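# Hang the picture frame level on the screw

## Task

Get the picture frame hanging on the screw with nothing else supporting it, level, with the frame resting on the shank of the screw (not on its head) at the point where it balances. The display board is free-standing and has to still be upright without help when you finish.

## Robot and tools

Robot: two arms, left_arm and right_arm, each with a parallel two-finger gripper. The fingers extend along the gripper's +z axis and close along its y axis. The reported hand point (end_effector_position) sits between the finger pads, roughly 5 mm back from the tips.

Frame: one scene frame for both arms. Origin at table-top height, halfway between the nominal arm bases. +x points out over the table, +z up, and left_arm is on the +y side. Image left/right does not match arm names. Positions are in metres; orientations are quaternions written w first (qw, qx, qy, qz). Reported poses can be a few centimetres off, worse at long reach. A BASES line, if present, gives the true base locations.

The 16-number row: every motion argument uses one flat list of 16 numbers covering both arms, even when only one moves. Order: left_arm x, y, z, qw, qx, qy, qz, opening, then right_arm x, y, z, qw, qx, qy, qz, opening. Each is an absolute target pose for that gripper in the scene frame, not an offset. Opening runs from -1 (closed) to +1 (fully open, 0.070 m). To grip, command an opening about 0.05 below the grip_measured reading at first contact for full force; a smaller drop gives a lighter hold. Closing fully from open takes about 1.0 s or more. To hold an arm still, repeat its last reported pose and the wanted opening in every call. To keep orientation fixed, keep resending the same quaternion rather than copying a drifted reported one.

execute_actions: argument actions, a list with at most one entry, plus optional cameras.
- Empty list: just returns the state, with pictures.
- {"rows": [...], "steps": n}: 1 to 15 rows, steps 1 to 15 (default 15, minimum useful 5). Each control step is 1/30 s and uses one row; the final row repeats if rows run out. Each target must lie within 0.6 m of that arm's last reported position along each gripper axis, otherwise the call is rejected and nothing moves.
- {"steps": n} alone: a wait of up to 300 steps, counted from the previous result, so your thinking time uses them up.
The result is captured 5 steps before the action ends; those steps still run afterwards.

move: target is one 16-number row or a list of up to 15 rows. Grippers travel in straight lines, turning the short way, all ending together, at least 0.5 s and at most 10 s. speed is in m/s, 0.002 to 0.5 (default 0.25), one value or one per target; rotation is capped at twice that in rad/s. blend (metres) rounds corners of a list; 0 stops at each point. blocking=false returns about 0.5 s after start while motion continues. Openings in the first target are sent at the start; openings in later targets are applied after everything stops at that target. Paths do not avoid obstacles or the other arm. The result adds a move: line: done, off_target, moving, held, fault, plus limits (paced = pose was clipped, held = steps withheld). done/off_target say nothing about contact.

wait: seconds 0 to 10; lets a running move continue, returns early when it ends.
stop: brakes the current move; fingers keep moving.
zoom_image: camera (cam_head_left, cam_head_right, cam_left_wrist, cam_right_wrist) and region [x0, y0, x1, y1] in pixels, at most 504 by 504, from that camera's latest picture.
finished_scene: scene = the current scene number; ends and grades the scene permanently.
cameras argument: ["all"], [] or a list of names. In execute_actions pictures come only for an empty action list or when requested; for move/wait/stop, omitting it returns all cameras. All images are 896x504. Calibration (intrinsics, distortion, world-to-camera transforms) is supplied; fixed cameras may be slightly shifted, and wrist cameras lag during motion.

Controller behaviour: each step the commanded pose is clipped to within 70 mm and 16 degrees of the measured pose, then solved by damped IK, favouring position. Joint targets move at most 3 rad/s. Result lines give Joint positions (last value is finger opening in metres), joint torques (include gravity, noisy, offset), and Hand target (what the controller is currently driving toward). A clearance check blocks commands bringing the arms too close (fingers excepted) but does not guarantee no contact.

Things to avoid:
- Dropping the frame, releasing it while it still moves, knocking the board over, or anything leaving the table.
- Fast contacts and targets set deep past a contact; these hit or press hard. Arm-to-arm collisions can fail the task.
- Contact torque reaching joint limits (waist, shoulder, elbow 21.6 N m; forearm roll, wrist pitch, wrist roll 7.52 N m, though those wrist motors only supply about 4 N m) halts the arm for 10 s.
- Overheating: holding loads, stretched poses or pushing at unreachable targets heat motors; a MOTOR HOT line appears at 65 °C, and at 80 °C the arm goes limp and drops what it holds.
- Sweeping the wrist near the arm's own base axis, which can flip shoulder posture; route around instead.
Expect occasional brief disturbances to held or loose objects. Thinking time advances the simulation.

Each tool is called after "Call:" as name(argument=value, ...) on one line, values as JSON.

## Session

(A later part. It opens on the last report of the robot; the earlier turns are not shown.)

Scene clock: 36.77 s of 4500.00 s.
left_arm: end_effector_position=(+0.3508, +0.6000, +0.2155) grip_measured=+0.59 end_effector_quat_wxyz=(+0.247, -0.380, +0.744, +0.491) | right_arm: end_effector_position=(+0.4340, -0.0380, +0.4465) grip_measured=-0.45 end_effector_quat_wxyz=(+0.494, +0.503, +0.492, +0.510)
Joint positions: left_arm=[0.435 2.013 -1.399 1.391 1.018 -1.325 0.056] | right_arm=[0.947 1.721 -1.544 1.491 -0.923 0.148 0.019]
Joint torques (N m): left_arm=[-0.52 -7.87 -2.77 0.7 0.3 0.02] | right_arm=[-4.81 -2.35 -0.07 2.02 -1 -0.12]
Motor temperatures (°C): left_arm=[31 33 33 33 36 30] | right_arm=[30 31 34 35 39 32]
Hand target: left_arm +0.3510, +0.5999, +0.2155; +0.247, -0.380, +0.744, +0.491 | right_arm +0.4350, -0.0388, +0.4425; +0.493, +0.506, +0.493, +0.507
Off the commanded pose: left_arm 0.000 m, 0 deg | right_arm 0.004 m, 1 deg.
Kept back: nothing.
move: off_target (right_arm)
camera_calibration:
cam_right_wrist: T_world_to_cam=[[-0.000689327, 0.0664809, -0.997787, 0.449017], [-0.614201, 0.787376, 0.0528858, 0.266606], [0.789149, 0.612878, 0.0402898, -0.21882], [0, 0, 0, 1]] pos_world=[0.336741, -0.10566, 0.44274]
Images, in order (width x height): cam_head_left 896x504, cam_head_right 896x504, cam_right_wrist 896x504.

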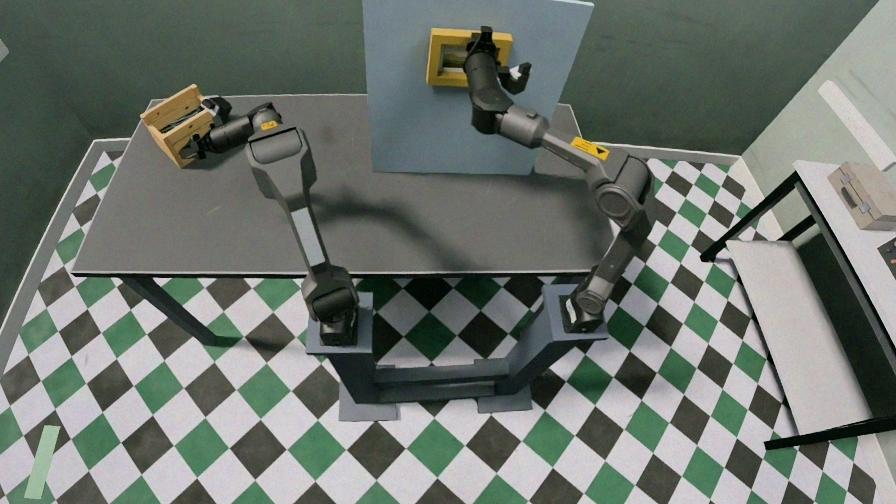

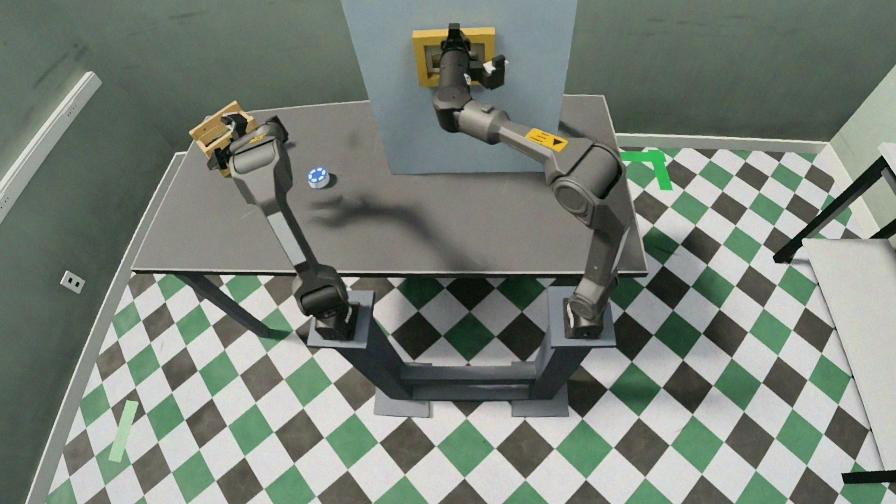

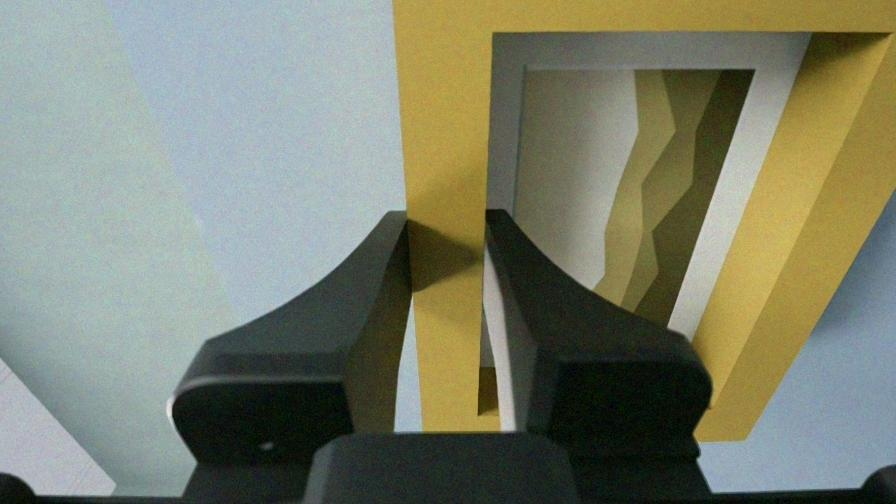

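Call:
move(target=[[0.3510, 0.5999, 0.2155, 0.247, -0.380, 0.744, 0.491, 0.59, 0.434, -0.0382, 0.4468, 0.49341, 0.5065, 0.49341, 0.5065, -0.55],[0.3510, 0.5999, 0.2155, 0.247, -0.380, 0.744, 0.491, 0.59, 0.434, -0.0382, 0.4468, 0.49341, 0.5065, 0.49341, 0.5065, 0.15]], speed=[0.03, 0.03], cameras=["cam_right_wrist", "cam_head_right", "cam_head_left"])

Call:
zoom_image(camera="cam_head_left", region=[410, 20, 530, 110])

Call:
zoom_image(camera="cam_head_right", region=[400, 20, 520, 110])

Scene clock: 39.33 s of 4500.00 s.
left_arm: end_effector_position=(+0.3508, +0.6000, +0.2155) grip_measured=+0.59 end_effector_quat_wxyz=(+0.247, -0.380, +0.744, +0.491) | right_arm: end_effector_position=(+0.4342, -0.0385, +0.4463) grip_measured=+0.15 end_effector_quat_wxyz=(+0.494, +0.507, +0.493, +0.506)
Joint positions: left_arm=[0.435 2.013 -1.399 1.391 1.018 -1.325 0.056] | right_arm=[0.948 1.724 -1.556 1.512 -0.928 0.126 0.04]
Joint torques (N m): left_arm=[-0.38 -7.79 -2.84 0.74 0.28 -0.01] | right_arm=[0.7 -7.95 -4.68 -1.15 0.01 0.08]
Motor temperatures (°C): left_arm=[31 33 33 33 36 30] | right_arm=[30 31 34 36 39 32]
Hand target: left_arm +0.3510, +0.5999, +0.2155; +0.247, -0.380, +0.744, +0.491 | right_arm +0.4340, -0.0382, +0.4468; +0.493, +0.507, +0.493, +0.507
Off the commanded pose: left_arm 0.000 m, 0 deg | right_arm 0.001 m, 0 deg.
Kept back: nothing.
move: done
camera_calibration:
cam_right_wrist: T_world_to_cam=[[-0.0108727, 0.0643537, -0.997868, 0.453154], [-0.609144, 0.790961, 0.0576472, 0.262925], [0.792985, 0.608473, 0.0306008, -0.216183], [0, 0, 0, 1]] pos_world=[0.336516, -0.105584, 0.443646]
Images, in order (width x height): cam_head_left 896x504, cam_head_right 896x504, cam_right_wrist 896x504.

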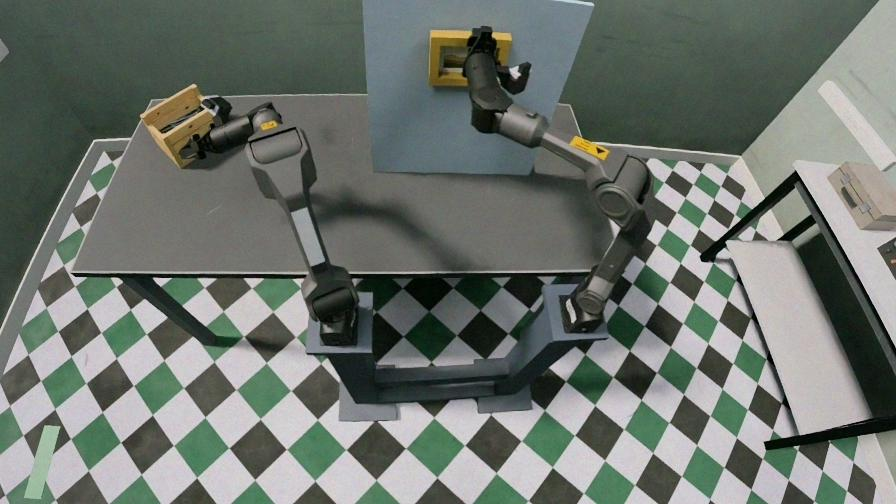

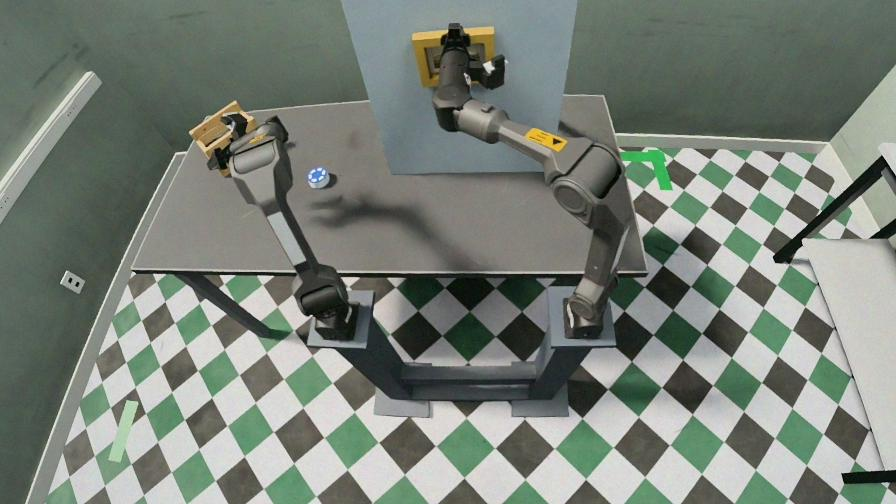

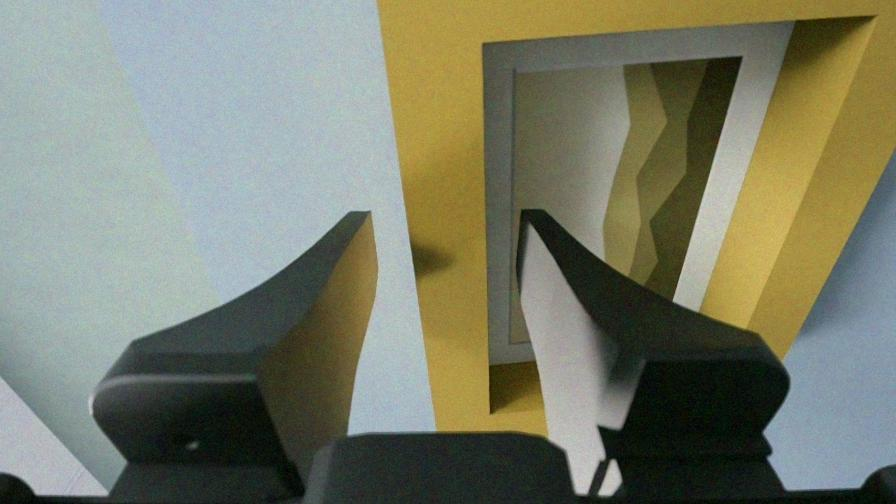

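Scaled by 4.200 from the camera's 896x504 image, which has a finer 1280x720 frame.

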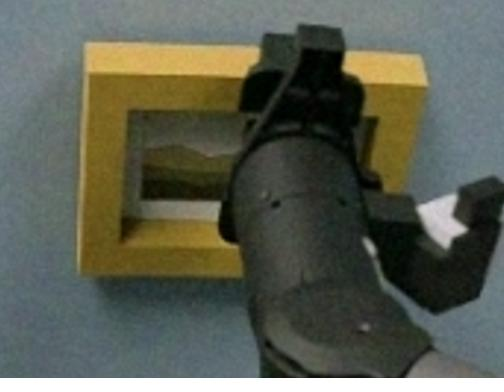

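Scaled by 4.200 from the camera's 896x504 image, which has a finer 1280x720 frame.

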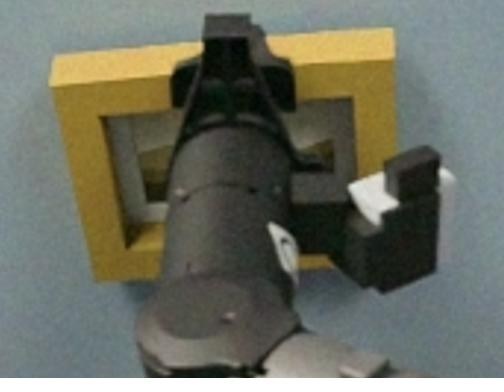

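Call:
move(target=[[0.3510, 0.5999, 0.2155, 0.247, -0.380, 0.744, 0.491, 0.59, 0.434, -0.0382, 0.4466, 0.5, 0.5, 0.5, 0.5, 0.15],[0.3510, 0.5999, 0.2155, 0.247, -0.380, 0.744, 0.491, 0.59, 0.434, -0.0382, 0.4466, 0.5, 0.5, 0.5, 0.5, -0.55],[0.3510, 0.5999, 0.2155, 0.247, -0.380, 0.744, 0.491, 0.59, 0.434, -0.0382, 0.4516, 0.48764, 0.51207, 0.48764, 0.51207, -0.55],[0.3510, 0.5999, 0.2155, 0.247, -0.380, 0.744, 0.491, 0.59, 0.434, -0.0399, 0.4516, 0.48764, 0.51207, 0.48764, 0.51207, -0.55]], speed=[0.06, 0.06, 0.05, 0.03], cameras=["cam_right_wrist"])

Scene clock: 44.43 s of 4500.00 s.
left_arm: end_effector_position=(+0.3508, +0.6000, +0.2155) grip_measured=+0.59 end_effector_quat_wxyz=(+0.247, -0.380, +0.744, +0.491) | right_arm: end_effector_position=(+0.4338, -0.0389, +0.4516) grip_measured=-0.45 end_effector_quat_wxyz=(+0.487, +0.512, +0.488, +0.513)
Joint positions: left_arm=[0.435 2.013 -1.399 1.391 1.018 -1.325 0.056] | right_arm=[0.947 1.72 -1.572 1.525 -0.923 0.126 0.019]
Joint torques (N m): left_arm=[-0.24 -8 -2.67 0.75 0.22 -0.01] | right_arm=[-1.88 -8.86 -4.23 -1.65 -0.29 0.09]
Motor temperatures (°C): left_arm=[31 33 33 33 36 30] | right_arm=[30 31 34 36 39 32]
Hand target: left_arm +0.3510, +0.5999, +0.2155; +0.247, -0.380, +0.744, +0.491 | right_arm +0.4340, -0.0399, +0.4516; +0.488, +0.512, +0.488, +0.512
Off the commanded pose: left_arm 0.000 m, 0 deg | right_arm 0.001 m, 0 deg.
Kept back: nothing.
move: done
camera_calibration:
cam_right_wrist: T_world_to_cam=[[-0.0104093, 0.0884425, -0.996027, 0.458445], [-0.611909, 0.78724, 0.0762981, 0.255321], [0.79086, 0.610272, 0.0459241, -0.221745], [0, 0, 0, 1]] pos_world=[0.336374, -0.10622, 0.447327]
Images, in order (width x height): cam_right_wrist 896x504.

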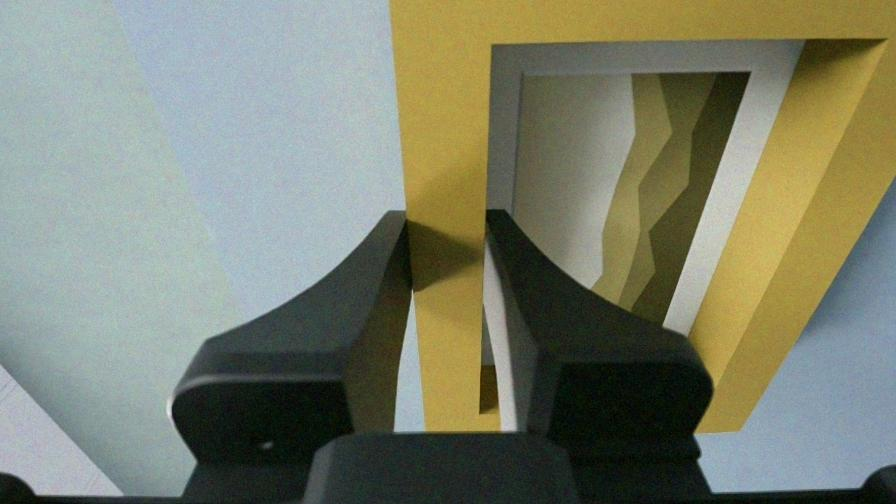

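Call:
move(target=[[0.3510, 0.5999, 0.2155, 0.247, -0.380, 0.744, 0.491, 0.59, 0.435, -0.0412, 0.4516, 0.48764, 0.51207, 0.48764, 0.51207, -0.55],[0.3510, 0.5999, 0.2155, 0.247, -0.380, 0.744, 0.491, 0.59, 0.435, -0.0412, 0.4452, 0.48764, 0.51207, 0.48764, 0.51207, -0.55]], speed=[0.03, 0.04], cameras=[])

Scene clock: 45.53 s of 4500.00 s.
left_arm: end_effector_position=(+0.3508, +0.6000, +0.2155) grip_measured=+0.59 end_effector_quat_wxyz=(+0.247, -0.380, +0.744, +0.491) | right_arm: end_effector_position=(+0.4345, -0.0413, +0.4481) grip_measured=-0.45 end_effector_quat_wxyz=(+0.489, +0.510, +0.486, +0.514)
Joint positions: left_arm=[0.435 2.013 -1.399 1.391 1.018 -1.325 0.056] | right_arm=[0.942 1.715 -1.545 1.499 -0.92 0.16 0.019]
Joint torques (N m): left_arm=[-0.27 -7.86 -2.62 0.79 0.19 -0.01] | right_arm=[-4.71 -2.59 -1.34 0.85 -0.36 -0.1]
Motor temperatures (°C): left_arm=[31 33 33 33 36 30] | right_arm=[30 31 34 36 39 32]
Hand target: left_arm +0.3510, +0.5999, +0.2155; +0.247, -0.380, +0.744, +0.491 | right_arm +0.4350, -0.0412, +0.4452; +0.488, +0.512, +0.488, +0.512
Off the commanded pose: left_arm 0.000 m, 0 deg | right_arm 0.003 m, 0 deg.
Kept back: nothing.
move: done
No camera images: "cameras" was empty.

Call:
move(target=[[0.3510, 0.5999, 0.2155, 0.247, -0.380, 0.744, 0.491, 0.59, 0.435, -0.0412, 0.4515, 0.48764, 0.51207, 0.48764, 0.51207, -0.55],[0.3510, 0.5999, 0.2155, 0.247, -0.380, 0.744, 0.491, 0.59, 0.435, -0.0402, 0.4515, 0.48764, 0.51207, 0.48764, 0.51207, -0.55]], speed=[0.03, 0.03], cameras=[])

Scene clock: 46.87 s of 4500.00 s.
left_arm: end_effector_position=(+0.3508, +0.6000, +0.2155) grip_measured=+0.59 end_effector_quat_wxyz=(+0.247, -0.380, +0.744, +0.491) | right_arm: end_effector_position=(+0.4356, -0.0409, +0.4488) grip_measured=-0.45 end_effector_quat_wxyz=(+0.487, +0.515, +0.488, +0.509)
Joint positions: left_arm=[0.435 2.013 -1.399 1.391 1.018 -1.325 0.056] | right_arm=[0.942 1.722 -1.568 1.529 -0.923 0.127 0.019]
Joint torques (N m): left_arm=[-0.3 -7.93 -2.52 0.79 0.17 0.01] | right_arm=[-4.18 -0.97 -3.7 -0.48 0.82 -0.11]
Motor temperatures (°C): left_arm=[31 33 33 33 36 30] | right_arm=[30 31 34 36 39 32]
Hand target: left_arm +0.3510, +0.5999, +0.2155; +0.247, -0.380, +0.744, +0.491 | right_arm +0.4350, -0.0402, +0.4515; +0.488, +0.512, +0.488, +0.512
Off the commanded pose: left_arm 0.000 m, 0 deg | right_arm 0.003 m, 0 deg.
Kept back: nothing.
move: done
No camera images: "cameras" was empty.

Call:
wait(seconds=0.3, cameras=["cam_right_wrist"])

Scene clock: 47.50 s of 4500.00 s.
left_arm: end_effector_position=(+0.3508, +0.6000, +0.2155) grip_measured=+0.59 end_effector_quat_wxyz=(+0.247, -0.380, +0.744, +0.491) | right_arm: end_effector_position=(+0.4356, -0.0404, +0.4494) grip_measured=-0.45 end_effector_quat_wxyz=(+0.487, +0.514, +0.488, +0.510)
Joint positions: left_arm=[0.435 2.013 -1.399 1.391 1.018 -1.325 0.056] | right_arm=[0.942 1.722 -1.569 1.527 -0.921 0.127 0.019]
Joint torques (N m): left_arm=[-0.22 -7.86 -2.8 0.77 0.21 -0.01] | right_arm=[-1.56 -5.58 -5.55 -1.94 0.87 -0.04]
Motor temperatures (°C): left_arm=[31 33 33 33 36 30] | right_arm=[30 31 34 36 39 32]
Hand target: left_arm +0.3510, +0.5999, +0.2155; +0.247, -0.380, +0.744, +0.491 | right_arm +0.4350, -0.0402, +0.4515; +0.488, +0.512, +0.488, +0.512
Off the commanded pose: left_arm 0.000 m, 0 deg | right_arm 0.002 m, 0 deg.
Steps of this call (1-19: nothing new was sent). Readings (end_effector_position of left_arm | right_arm):
1: (+0.3508, +0.6000, +0.2155) | (+0.4356, -0.0409, +0.4488)
2: (+0.3508, +0.6000, +0.2155) | (+0.4356, -0.0409, +0.4490)
4: (+0.3508, +0.6000, +0.2155) | (+0.4356, -0.0409, +0.4490)
8: (+0.3508, +0.6000, +0.2155) | (+0.4356, -0.0404, +0.4491)
19: the state above
camera_calibration:
cam_right_wrist: T_world_to_cam=[[-0.0143017, 0.087188, -0.996089, 0.458097], [-0.608451, 0.789762, 0.0778642, 0.255668], [0.793462, 0.607185, 0.0417547, -0.22149], [0, 0, 0, 1]] pos_world=[0.337857, -0.107371, 0.445646]
Images, in order (width x height): cam_right_wrist 896x504.

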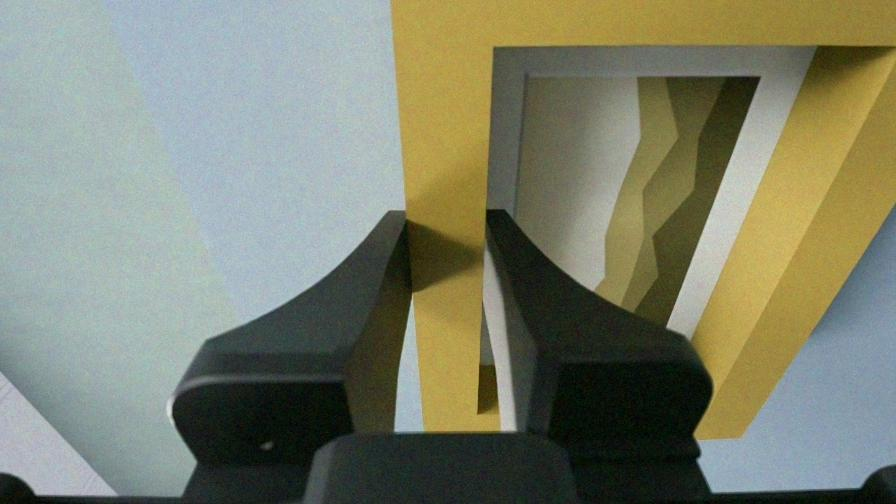

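Call:
move(target=[[0.3510, 0.5999, 0.2155, 0.247, -0.380, 0.744, 0.491, 0.59, 0.435, -0.0402, 0.4515, 0.48764, 0.51207, 0.48764, 0.51207, -0.55],[0.3510, 0.5999, 0.2155, 0.247, -0.380, 0.744, 0.491, 0.59, 0.435, -0.0402, 0.4458, 0.48764, 0.51207, 0.48764, 0.51207, -0.55]], speed=[0.03, 0.04], cameras=[])

Scene clock: 48.47 s of 4500.00 s.
left_arm: end_effector_position=(+0.3508, +0.6000, +0.2155) grip_measured=+0.59 end_effector_quat_wxyz=(+0.247, -0.380, +0.744, +0.491) | right_arm: end_effector_position=(+0.4351, -0.0397, +0.4475) grip_measured=-0.45 end_effector_quat_wxyz=(+0.488, +0.510, +0.487, +0.514)
Joint positions: left_arm=[0.435 2.013 -1.399 1.391 1.018 -1.325 0.056] | right_arm=[0.943 1.72 -1.551 1.502 -0.92 0.156 0.019]
Joint torques (N m): left_arm=[-0.43 -8.01 -2.58 0.74 0.19 0] | right_arm=[-1.22 -6.97 -1.94 0.47 -1.12 0.02]
Motor temperatures (°C): left_arm=[31 33 33 33 36 30] | right_arm=[30 31 34 36 39 32]
Hand target: left_arm +0.3510, +0.5999, +0.2155; +0.247, -0.380, +0.744, +0.491 | right_arm +0.4350, -0.0402, +0.4458; +0.488, +0.512, +0.488, +0.512
Off the commanded pose: left_arm 0.000 m, 0 deg | right_arm 0.002 m, 0 deg.
Kept back: nothing.
move: done
No camera images: "cameras" was empty.

Call:
move(target=[[0.3510, 0.5999, 0.2155, 0.247, -0.380, 0.744, 0.491, 0.59, 0.4345, -0.0399, 0.4472, 0.48764, 0.51207, 0.48764, 0.51207, -0.55],[0.3510, 0.5999, 0.2155, 0.247, -0.380, 0.744, 0.491, 0.59, 0.4345, -0.0399, 0.4472, 0.48764, 0.51207, 0.48764, 0.51207, 0.2]], speed=[0.03, 0.03], cameras=["cam_right_wrist", "cam_head_right", "cam_head_left"])

Call:
zoom_image(camera="cam_head_left", region=[410, 20, 530, 110])

Call:
zoom_image(camera="cam_head_right", region=[400, 20, 520, 110])

Scene clock: 50.03 s of 4500.00 s.
left_arm: end_effector_position=(+0.3508, +0.6000, +0.2155) grip_measured=+0.59 end_effector_quat_wxyz=(+0.247, -0.380, +0.744, +0.491) | right_arm: end_effector_position=(+0.4347, -0.0399, +0.4462) grip_measured=+0.20 end_effector_quat_wxyz=(+0.488, +0.513, +0.488, +0.511)
Joint positions: left_arm=[0.435 2.013 -1.399 1.391 1.018 -1.325 0.056] | right_arm=[0.945 1.721 -1.552 1.512 -0.924 0.149 0.042]
Joint torques (N m): left_arm=[-0.43 -7.75 -2.66 0.79 0.2 0.02] | right_arm=[0.76 -7.9 -4.67 -1.14 0.02 -0.14]
Motor temperatures (°C): left_arm=[31 33 33 33 36 30] | right_arm=[30 31 34 36 39 32]
Hand target: left_arm +0.3510, +0.5999, +0.2155; +0.247, -0.380, +0.744, +0.491 | right_arm +0.4345, -0.0399, +0.4472; +0.488, +0.512, +0.488, +0.512
Off the commanded pose: left_arm 0.000 m, 0 deg | right_arm 0.001 m, 0 deg.
Kept back: nothing.
move: done
camera_calibration:
cam_right_wrist: T_world_to_cam=[[-0.011587, 0.0869249, -0.996147, 0.453681], [-0.609584, 0.789075, 0.0759461, 0.256265], [0.792637, 0.608116, 0.043845, -0.221533], [0, 0, 0, 1]] pos_world=[0.337067, -0.106931, 0.442184]
Images, in order (width x height): cam_head_left 896x504, cam_head_right 896x504, cam_right_wrist 896x504.

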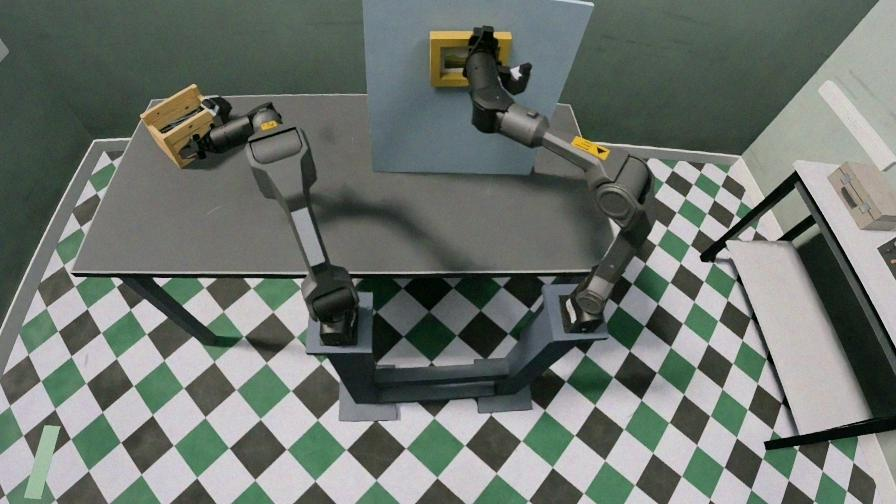

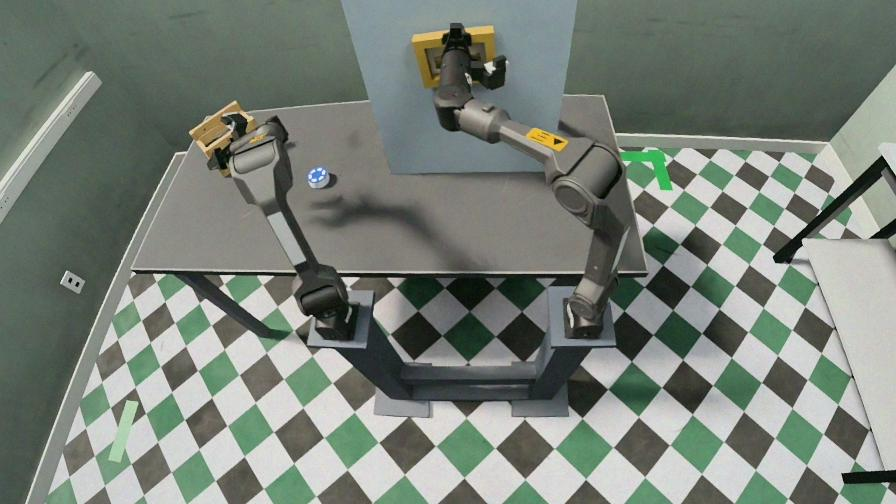

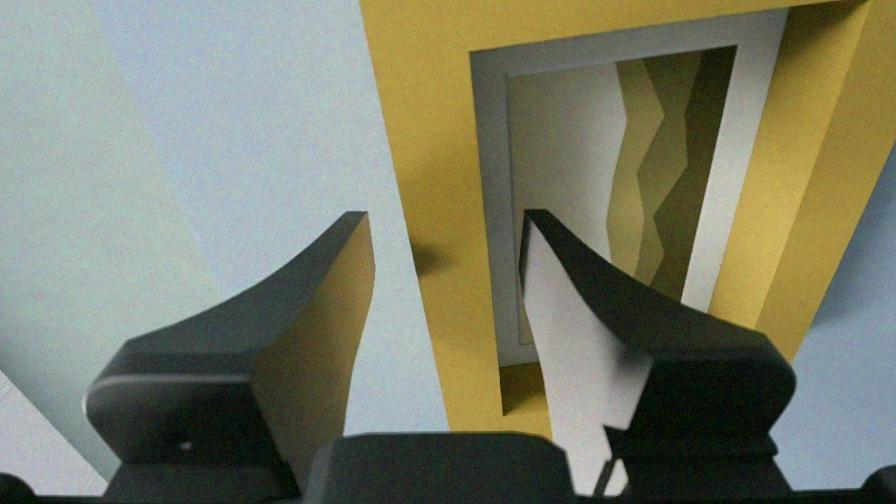

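Scaled by 4.200 from the camera's 896x504 image, which has a finer 1280x720 frame.

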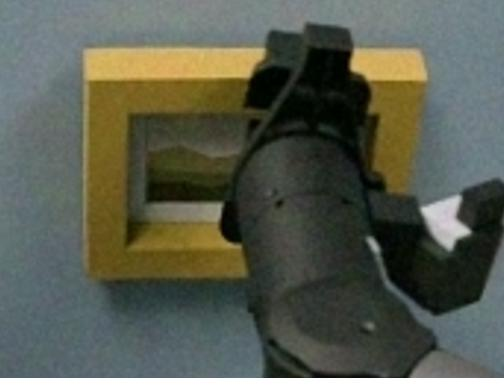

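Scaled by 4.200 from the camera's 896x504 image, which has a finer 1280x720 frame.

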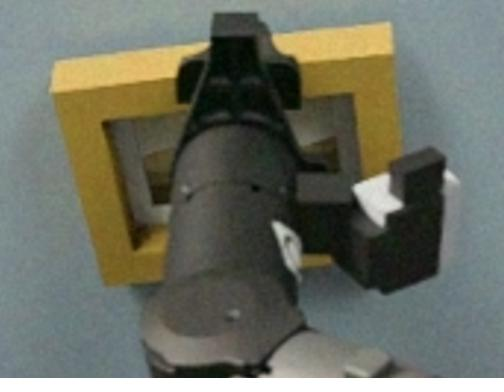

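Call:
move(target=[[0.3510, 0.5999, 0.2155, 0.247, -0.380, 0.744, 0.491, 0.59, 0.4345, -0.0396, 0.4468, 0.50951, 0.49031, 0.50951, 0.49031, 0.2],[0.3510, 0.5999, 0.2155, 0.247, -0.380, 0.744, 0.491, 0.59, 0.4345, -0.0396, 0.4468, 0.50951, 0.49031, 0.50951, 0.49031, -0.55],[0.3510, 0.5999, 0.2155, 0.247, -0.380, 0.744, 0.491, 0.59, 0.4345, -0.0396, 0.4515, 0.50951, 0.49031, 0.50951, 0.49031, -0.55],[0.3510, 0.5999, 0.2155, 0.247, -0.380, 0.744, 0.491, 0.59, 0.4345, -0.0440, 0.4530, 0.48895, 0.51082, 0.48895, 0.51082, -0.55]], speed=[0.08, 0.06, 0.05, 0.05], blend=[0, 0, 0.001, 0], cameras=["cam_right_wrist"])

Scene clock: 56.20 s of 4500.00 s.
left_arm: end_effector_position=(+0.3508, +0.6000, +0.2155) grip_measured=+0.59 end_effector_quat_wxyz=(+0.247, -0.380, +0.744, +0.491) | right_arm: end_effector_position=(+0.4344, -0.0439, +0.4530) grip_measured=-0.45 end_effector_quat_wxyz=(+0.489, +0.511, +0.489, +0.511)
Joint positions: left_arm=[0.435 2.013 -1.399 1.391 1.018 -1.325 0.056] | right_arm=[0.938 1.708 -1.561 1.525 -0.915 0.12 0.019]
Joint torques (N m): left_arm=[-0.16 -7.97 -2.61 0.75 0.19 -0.01] | right_arm=[-0.34 -8.78 -4.27 -1.54 -0.03 -0.12]
Motor temperatures (°C): left_arm=[31 33 33 33 36 30] | right_arm=[30 31 34 36 39 32]
Hand target: left_arm +0.3510, +0.5999, +0.2155; +0.247, -0.380, +0.744, +0.491 | right_arm +0.4345, -0.0440, +0.4530; +0.489, +0.511, +0.489, +0.511
Off the commanded pose: left_arm 0.000 m, 0 deg | right_arm 0.000 m, 0 deg.
Kept back: nothing.
move: done
camera_calibration:
cam_right_wrist: T_world_to_cam=[[-0.0101954, 0.0832409, -0.996477, 0.460107], [-0.610449, 0.788764, 0.0721353, 0.260778], [0.79199, 0.609034, 0.0427725, -0.218317], [0, 0, 0, 1]] pos_world=[0.336788, -0.11103, 0.449013]
Images, in order (width x height): cam_right_wrist 896x504.

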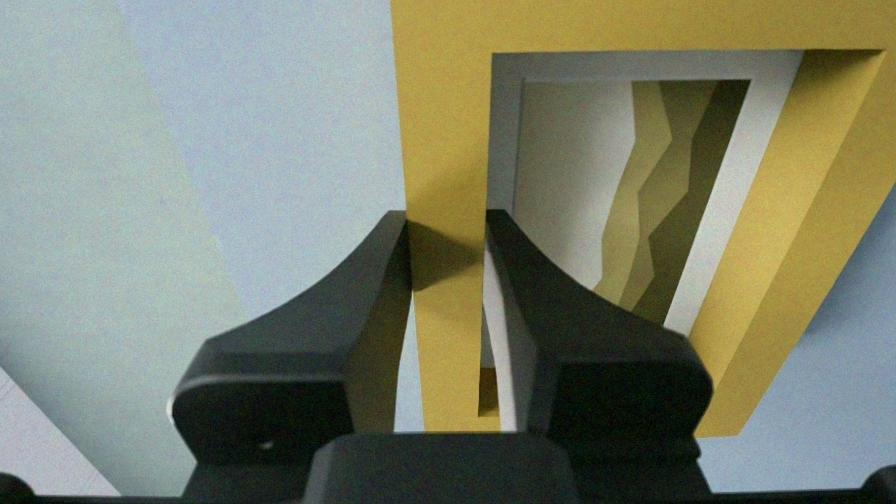

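Call:
move(target=[[0.3510, 0.5999, 0.2155, 0.247, -0.380, 0.744, 0.491, 0.59, 0.4345, -0.0440, 0.4475, 0.48895, 0.51082, 0.48895, 0.51082, -0.55],[0.3510, 0.5999, 0.2155, 0.247, -0.380, 0.744, 0.491, 0.59, 0.4345, -0.0440, 0.4475, 0.48895, 0.51082, 0.48895, 0.51082, 0.2]], speed=[0.04, 0.04], cameras=["cam_right_wrist", "cam_head_right", "cam_head_left"])

Call:
zoom_image(camera="cam_head_left", region=[410, 20, 530, 110])

Call:
zoom_image(camera="cam_head_right", region=[400, 20, 520, 110])

Scene clock: 60.27 s of 4500.00 s.
left_arm: end_effector_position=(+0.3508, +0.6000, +0.2155) grip_measured=+0.59 end_effector_quat_wxyz=(+0.247, -0.380, +0.744, +0.491) | right_arm: end_effector_position=(+0.4344, -0.0437, +0.4472) grip_measured=+0.20 end_effector_quat_wxyz=(+0.489, +0.511, +0.489, +0.511)
Joint positions: left_arm=[0.435 2.013 -1.399 1.391 1.018 -1.325 0.056] | right_arm=[0.938 1.708 -1.539 1.508 -0.916 0.147 0.042]
Joint torques (N m): left_arm=[-0.03 -8.08 -2.51 0.76 0.23 -0.03] | right_arm=[0.28 -6.55 -3.99 -1.13 -0.22 -0.16]
Motor temperatures (°C): left_arm=[31 33 33 33 36 30] | right_arm=[30 31 34 36 39 32]
Hand target: left_arm +0.3510, +0.5999, +0.2155; +0.247, -0.380, +0.744, +0.491 | right_arm +0.4345, -0.0440, +0.4475; +0.489, +0.511, +0.489, +0.511
Off the commanded pose: left_arm 0.000 m, 0 deg | right_arm 0.000 m, 0 deg.
Kept back: nothing.
move: done
camera_calibration:
cam_right_wrist: T_world_to_cam=[[-0.0104561, 0.082285, -0.996554, 0.454501], [-0.610591, 0.788709, 0.0715298, 0.261463], [0.791877, 0.609235, 0.0419957, -0.217784], [0, 0, 0, 1]] pos_world=[0.336858, -0.110935, 0.443378]
Images, in order (width x height): cam_head_left 896x504, cam_head_right 896x504, cam_right_wrist 896x504.

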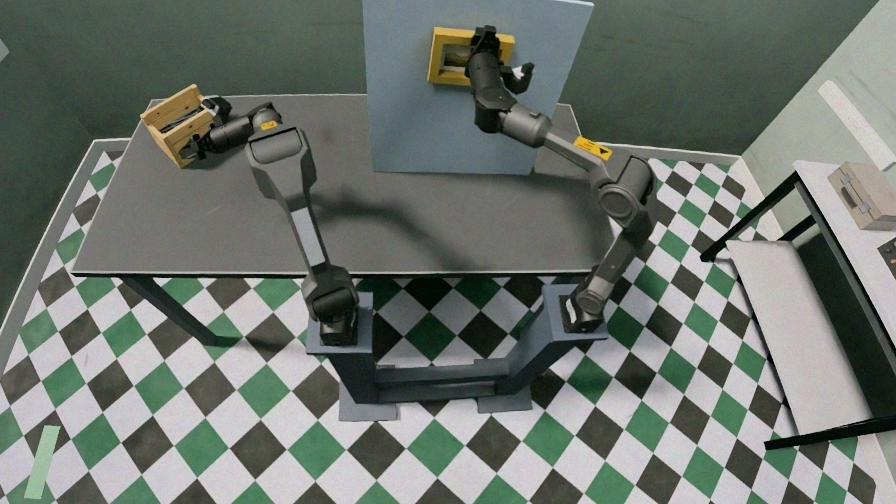

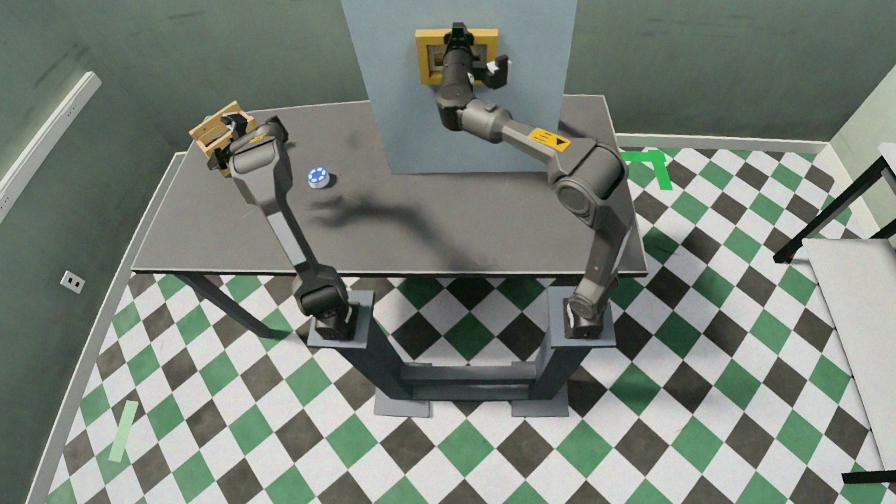

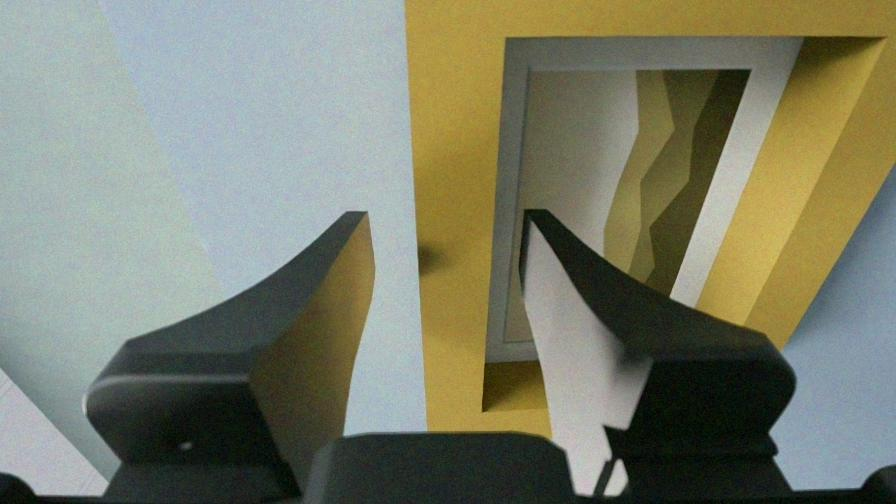

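Scaled by 4.200 from the camera's 896x504 image, which has a finer 1280x720 frame.

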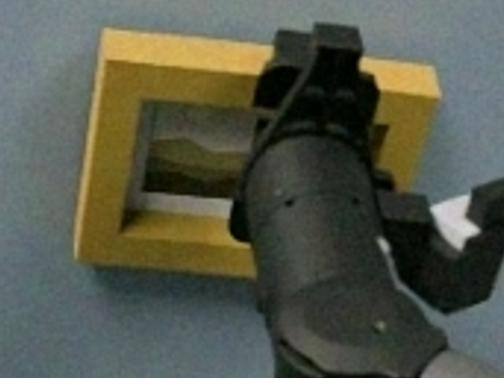

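Scaled by 4.200 from the camera's 896x504 image, which has a finer 1280x720 frame.

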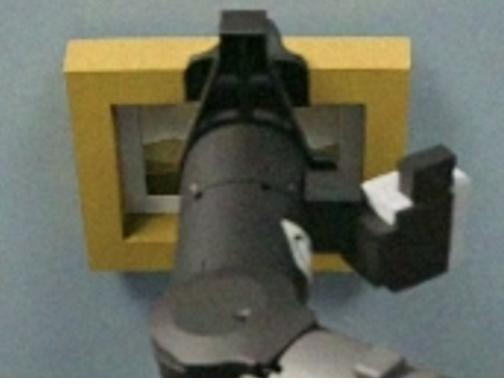

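Call:
zoom_image(camera="cam_head_left", region=[424, 20, 524, 60])

Call:
zoom_image(camera="cam_head_right", region=[408, 20, 508, 60])

Call:
zoom_image(camera="cam_head_left", region=[360, 150, 560, 190])

Call:
zoom_image(camera="cam_head_right", region=[380, 150, 580, 190])

Scaled by 5.040 from the camera's 896x504 image, which has a finer 1280x720 frame.

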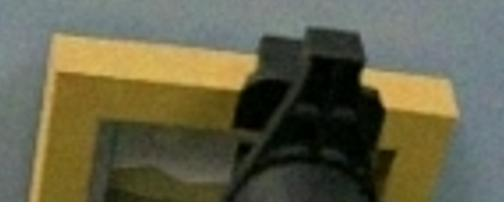

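Scaled by 5.040 from the camera's 896x504 image, which has a finer 1280x720 frame.

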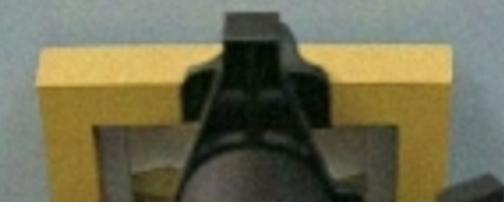

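Scaled by 2.520 from the camera's 896x504 image, which has a finer 1280x720 frame.

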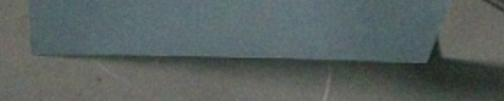

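Scaled by 2.520 from the camera's 896x504 image, which has a finer 1280x720 frame.

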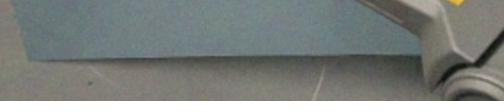

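Call:
move(target=[[0.3510, 0.5999, 0.2155, 0.247, -0.380, 0.744, 0.491, 0.59, 0.4345, -0.0440, 0.4440, 0.4854, 0.51419, 0.4854, 0.51419, 0.2],[0.3510, 0.5999, 0.2155, 0.247, -0.380, 0.744, 0.491, 0.59, 0.4345, -0.0440, 0.4440, 0.4854, 0.51419, 0.4854, 0.51419, -0.55],[0.3510, 0.5999, 0.2155, 0.247, -0.380, 0.744, 0.491, 0.59, 0.4345, -0.0440, 0.4485, 0.4854, 0.51419, 0.4854, 0.51419, -0.55],[0.3510, 0.5999, 0.2155, 0.247, -0.380, 0.744, 0.491, 0.59, 0.4345, -0.0427, 0.4490, 0.4943, 0.50564, 0.4943, 0.50564, -0.55]], speed=[0.08, 0.06, 0.05, 0.05], blend=[0, 0, 0.001, 0], cameras=["cam_right_wrist"])

Scene clock: 64.93 s of 4500.00 s.
left_arm: end_effector_position=(+0.3508, +0.6000, +0.2155) grip_measured=+0.59 end_effector_quat_wxyz=(+0.247, -0.380, +0.744, +0.491) | right_arm: end_effector_position=(+0.4346, -0.0424, +0.4485) grip_measured=-0.44 end_effector_quat_wxyz=(+0.494, +0.506, +0.495, +0.505)
Joint positions: left_arm=[0.435 2.013 -1.399 1.391 1.018 -1.325 0.056] | right_arm=[0.939 1.712 -1.55 1.514 -0.917 0.116 0.02]
Joint torques (N m): left_arm=[0 -8.18 -2.35 0.74 0.21 -0.05] | right_arm=[0.72 -7.68 -5.38 -1.64 -0.26 0.12]
Motor temperatures (°C): left_arm=[31 33 33 33 36 30] | right_arm=[30 31 34 36 39 32]
Hand target: left_arm +0.3510, +0.5999, +0.2155; +0.247, -0.380, +0.744, +0.491 | right_arm +0.4345, -0.0427, +0.4490; +0.494, +0.506, +0.494, +0.506
Off the commanded pose: left_arm 0.000 m, 0 deg | right_arm 0.001 m, 0 deg.
Kept back: nothing.
move: done
camera_calibration:
cam_right_wrist: T_world_to_cam=[[-0.0111936, 0.0606126, -0.998099, 0.45576], [-0.610963, 0.78976, 0.0548124, 0.268123], [0.79158, 0.610414, 0.0281918, -0.212389], [0, 0, 0, 1]] pos_world=[0.337038, -0.109732, 0.446184]
Images, in order (width x height): cam_right_wrist 896x504.

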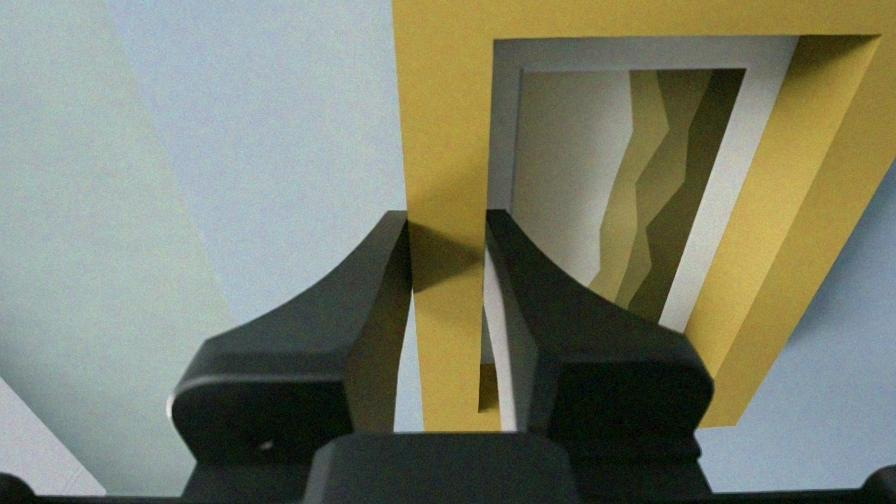

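Call:
move(target=[[0.3510, 0.5999, 0.2155, 0.247, -0.380, 0.744, 0.491, 0.59, 0.4345, -0.0428, 0.4430, 0.4943, 0.50564, 0.4943, 0.50564, -0.55],[0.3510, 0.5999, 0.2155, 0.247, -0.380, 0.744, 0.491, 0.59, 0.4345, -0.0428, 0.4430, 0.4943, 0.50564, 0.4943, 0.50564, 0.2]], speed=[0.04, 0.04], cameras=["cam_right_wrist", "cam_head_right", "cam_head_left"])

Call:
zoom_image(camera="cam_head_left", region=[424, 20, 524, 60])

Call:
zoom_image(camera="cam_head_right", region=[408, 20, 508, 60])

Scene clock: 66.47 s of 4500.00 s.
left_arm: end_effector_position=(+0.3508, +0.6000, +0.2155) grip_measured=+0.59 end_effector_quat_wxyz=(+0.247, -0.380, +0.744, +0.491) | right_arm: end_effector_position=(+0.4344, -0.0426, +0.4423) grip_measured=+0.20 end_effector_quat_wxyz=(+0.494, +0.506, +0.495, +0.505)
Joint positions: left_arm=[0.435 2.013 -1.399 1.391 1.018 -1.325 0.056] | right_arm=[0.939 1.711 -1.524 1.497 -0.918 0.147 0.042]
Joint torques (N m): left_arm=[0.07 -7.97 -1.96 0.74 0.25 -0.03] | right_arm=[0.13 -6.68 -4.69 -1.14 -0.25 -0.22]
Motor temperatures (°C): left_arm=[31 33 33 33 36 30] | right_arm=[30 31 34 36 39 32]
Hand target: left_arm +0.3510, +0.5999, +0.2155; +0.247, -0.380, +0.744, +0.491 | right_arm +0.4345, -0.0428, +0.4430; +0.494, +0.506, +0.494, +0.506
Off the commanded pose: left_arm 0.000 m, 0 deg | right_arm 0.001 m, 0 deg.
Kept back: nothing.
move: done
camera_calibration:
cam_right_wrist: T_world_to_cam=[[-0.0117401, 0.0614353, -0.998042, 0.449827], [-0.61087, 0.789762, 0.0558002, 0.268051], [0.791644, 0.610329, 0.0282571, -0.212069], [0, 0, 0, 1]] pos_world=[0.336909, -0.109899, 0.439982]
Images, in order (width x height): cam_head_left 896x504, cam_head_right 896x504, cam_right_wrist 896x504.

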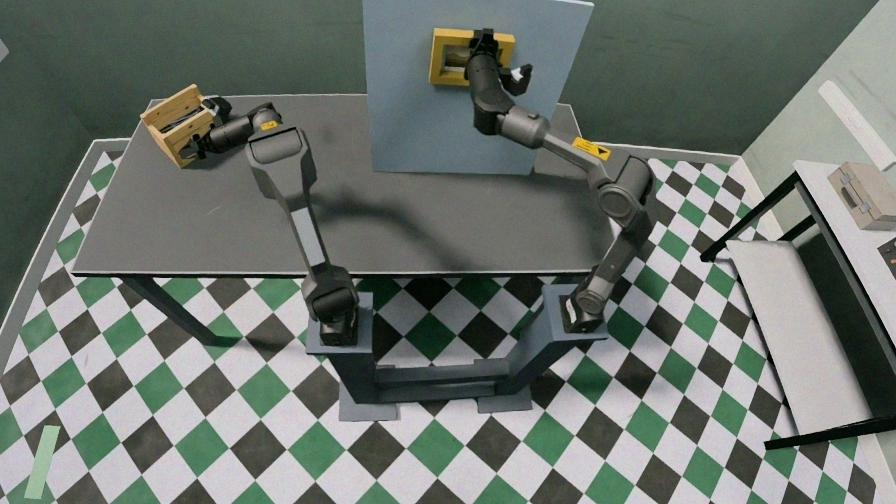

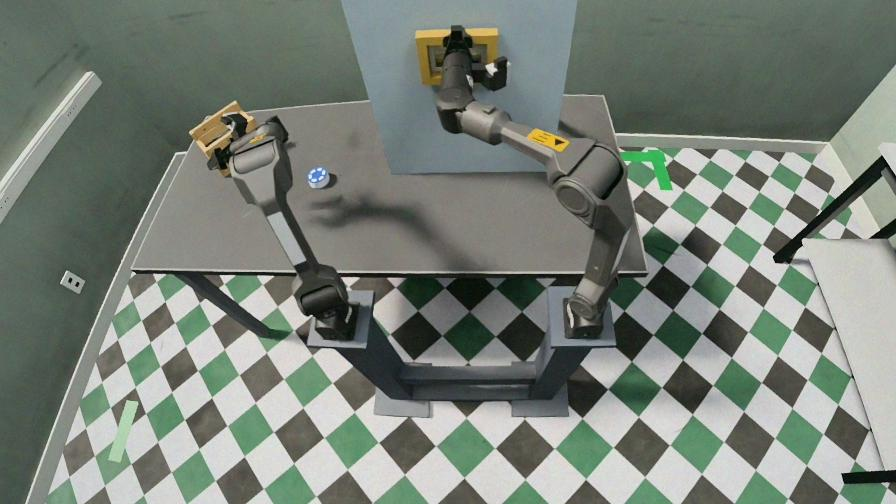

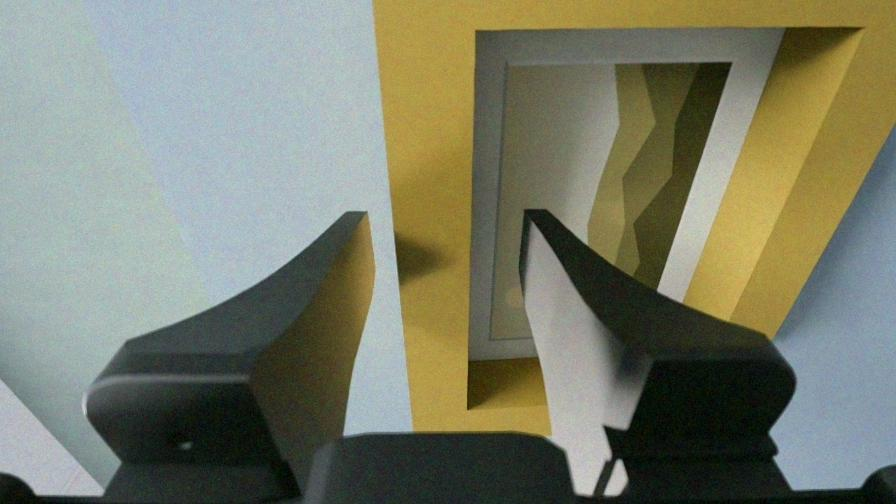

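Scaled by 5.040 from the camera's 896x504 image, which has a finer 1280x720 frame.

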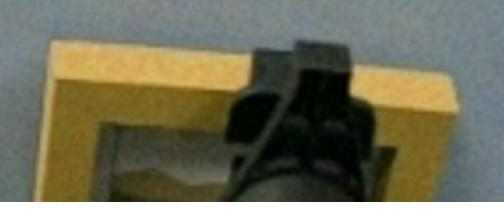

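Scaled by 5.040 from the camera's 896x504 image, which has a finer 1280x720 frame.

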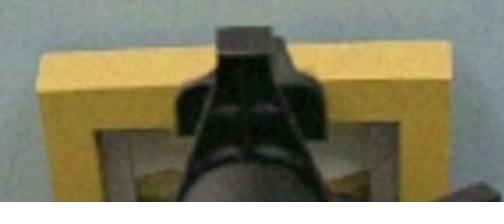

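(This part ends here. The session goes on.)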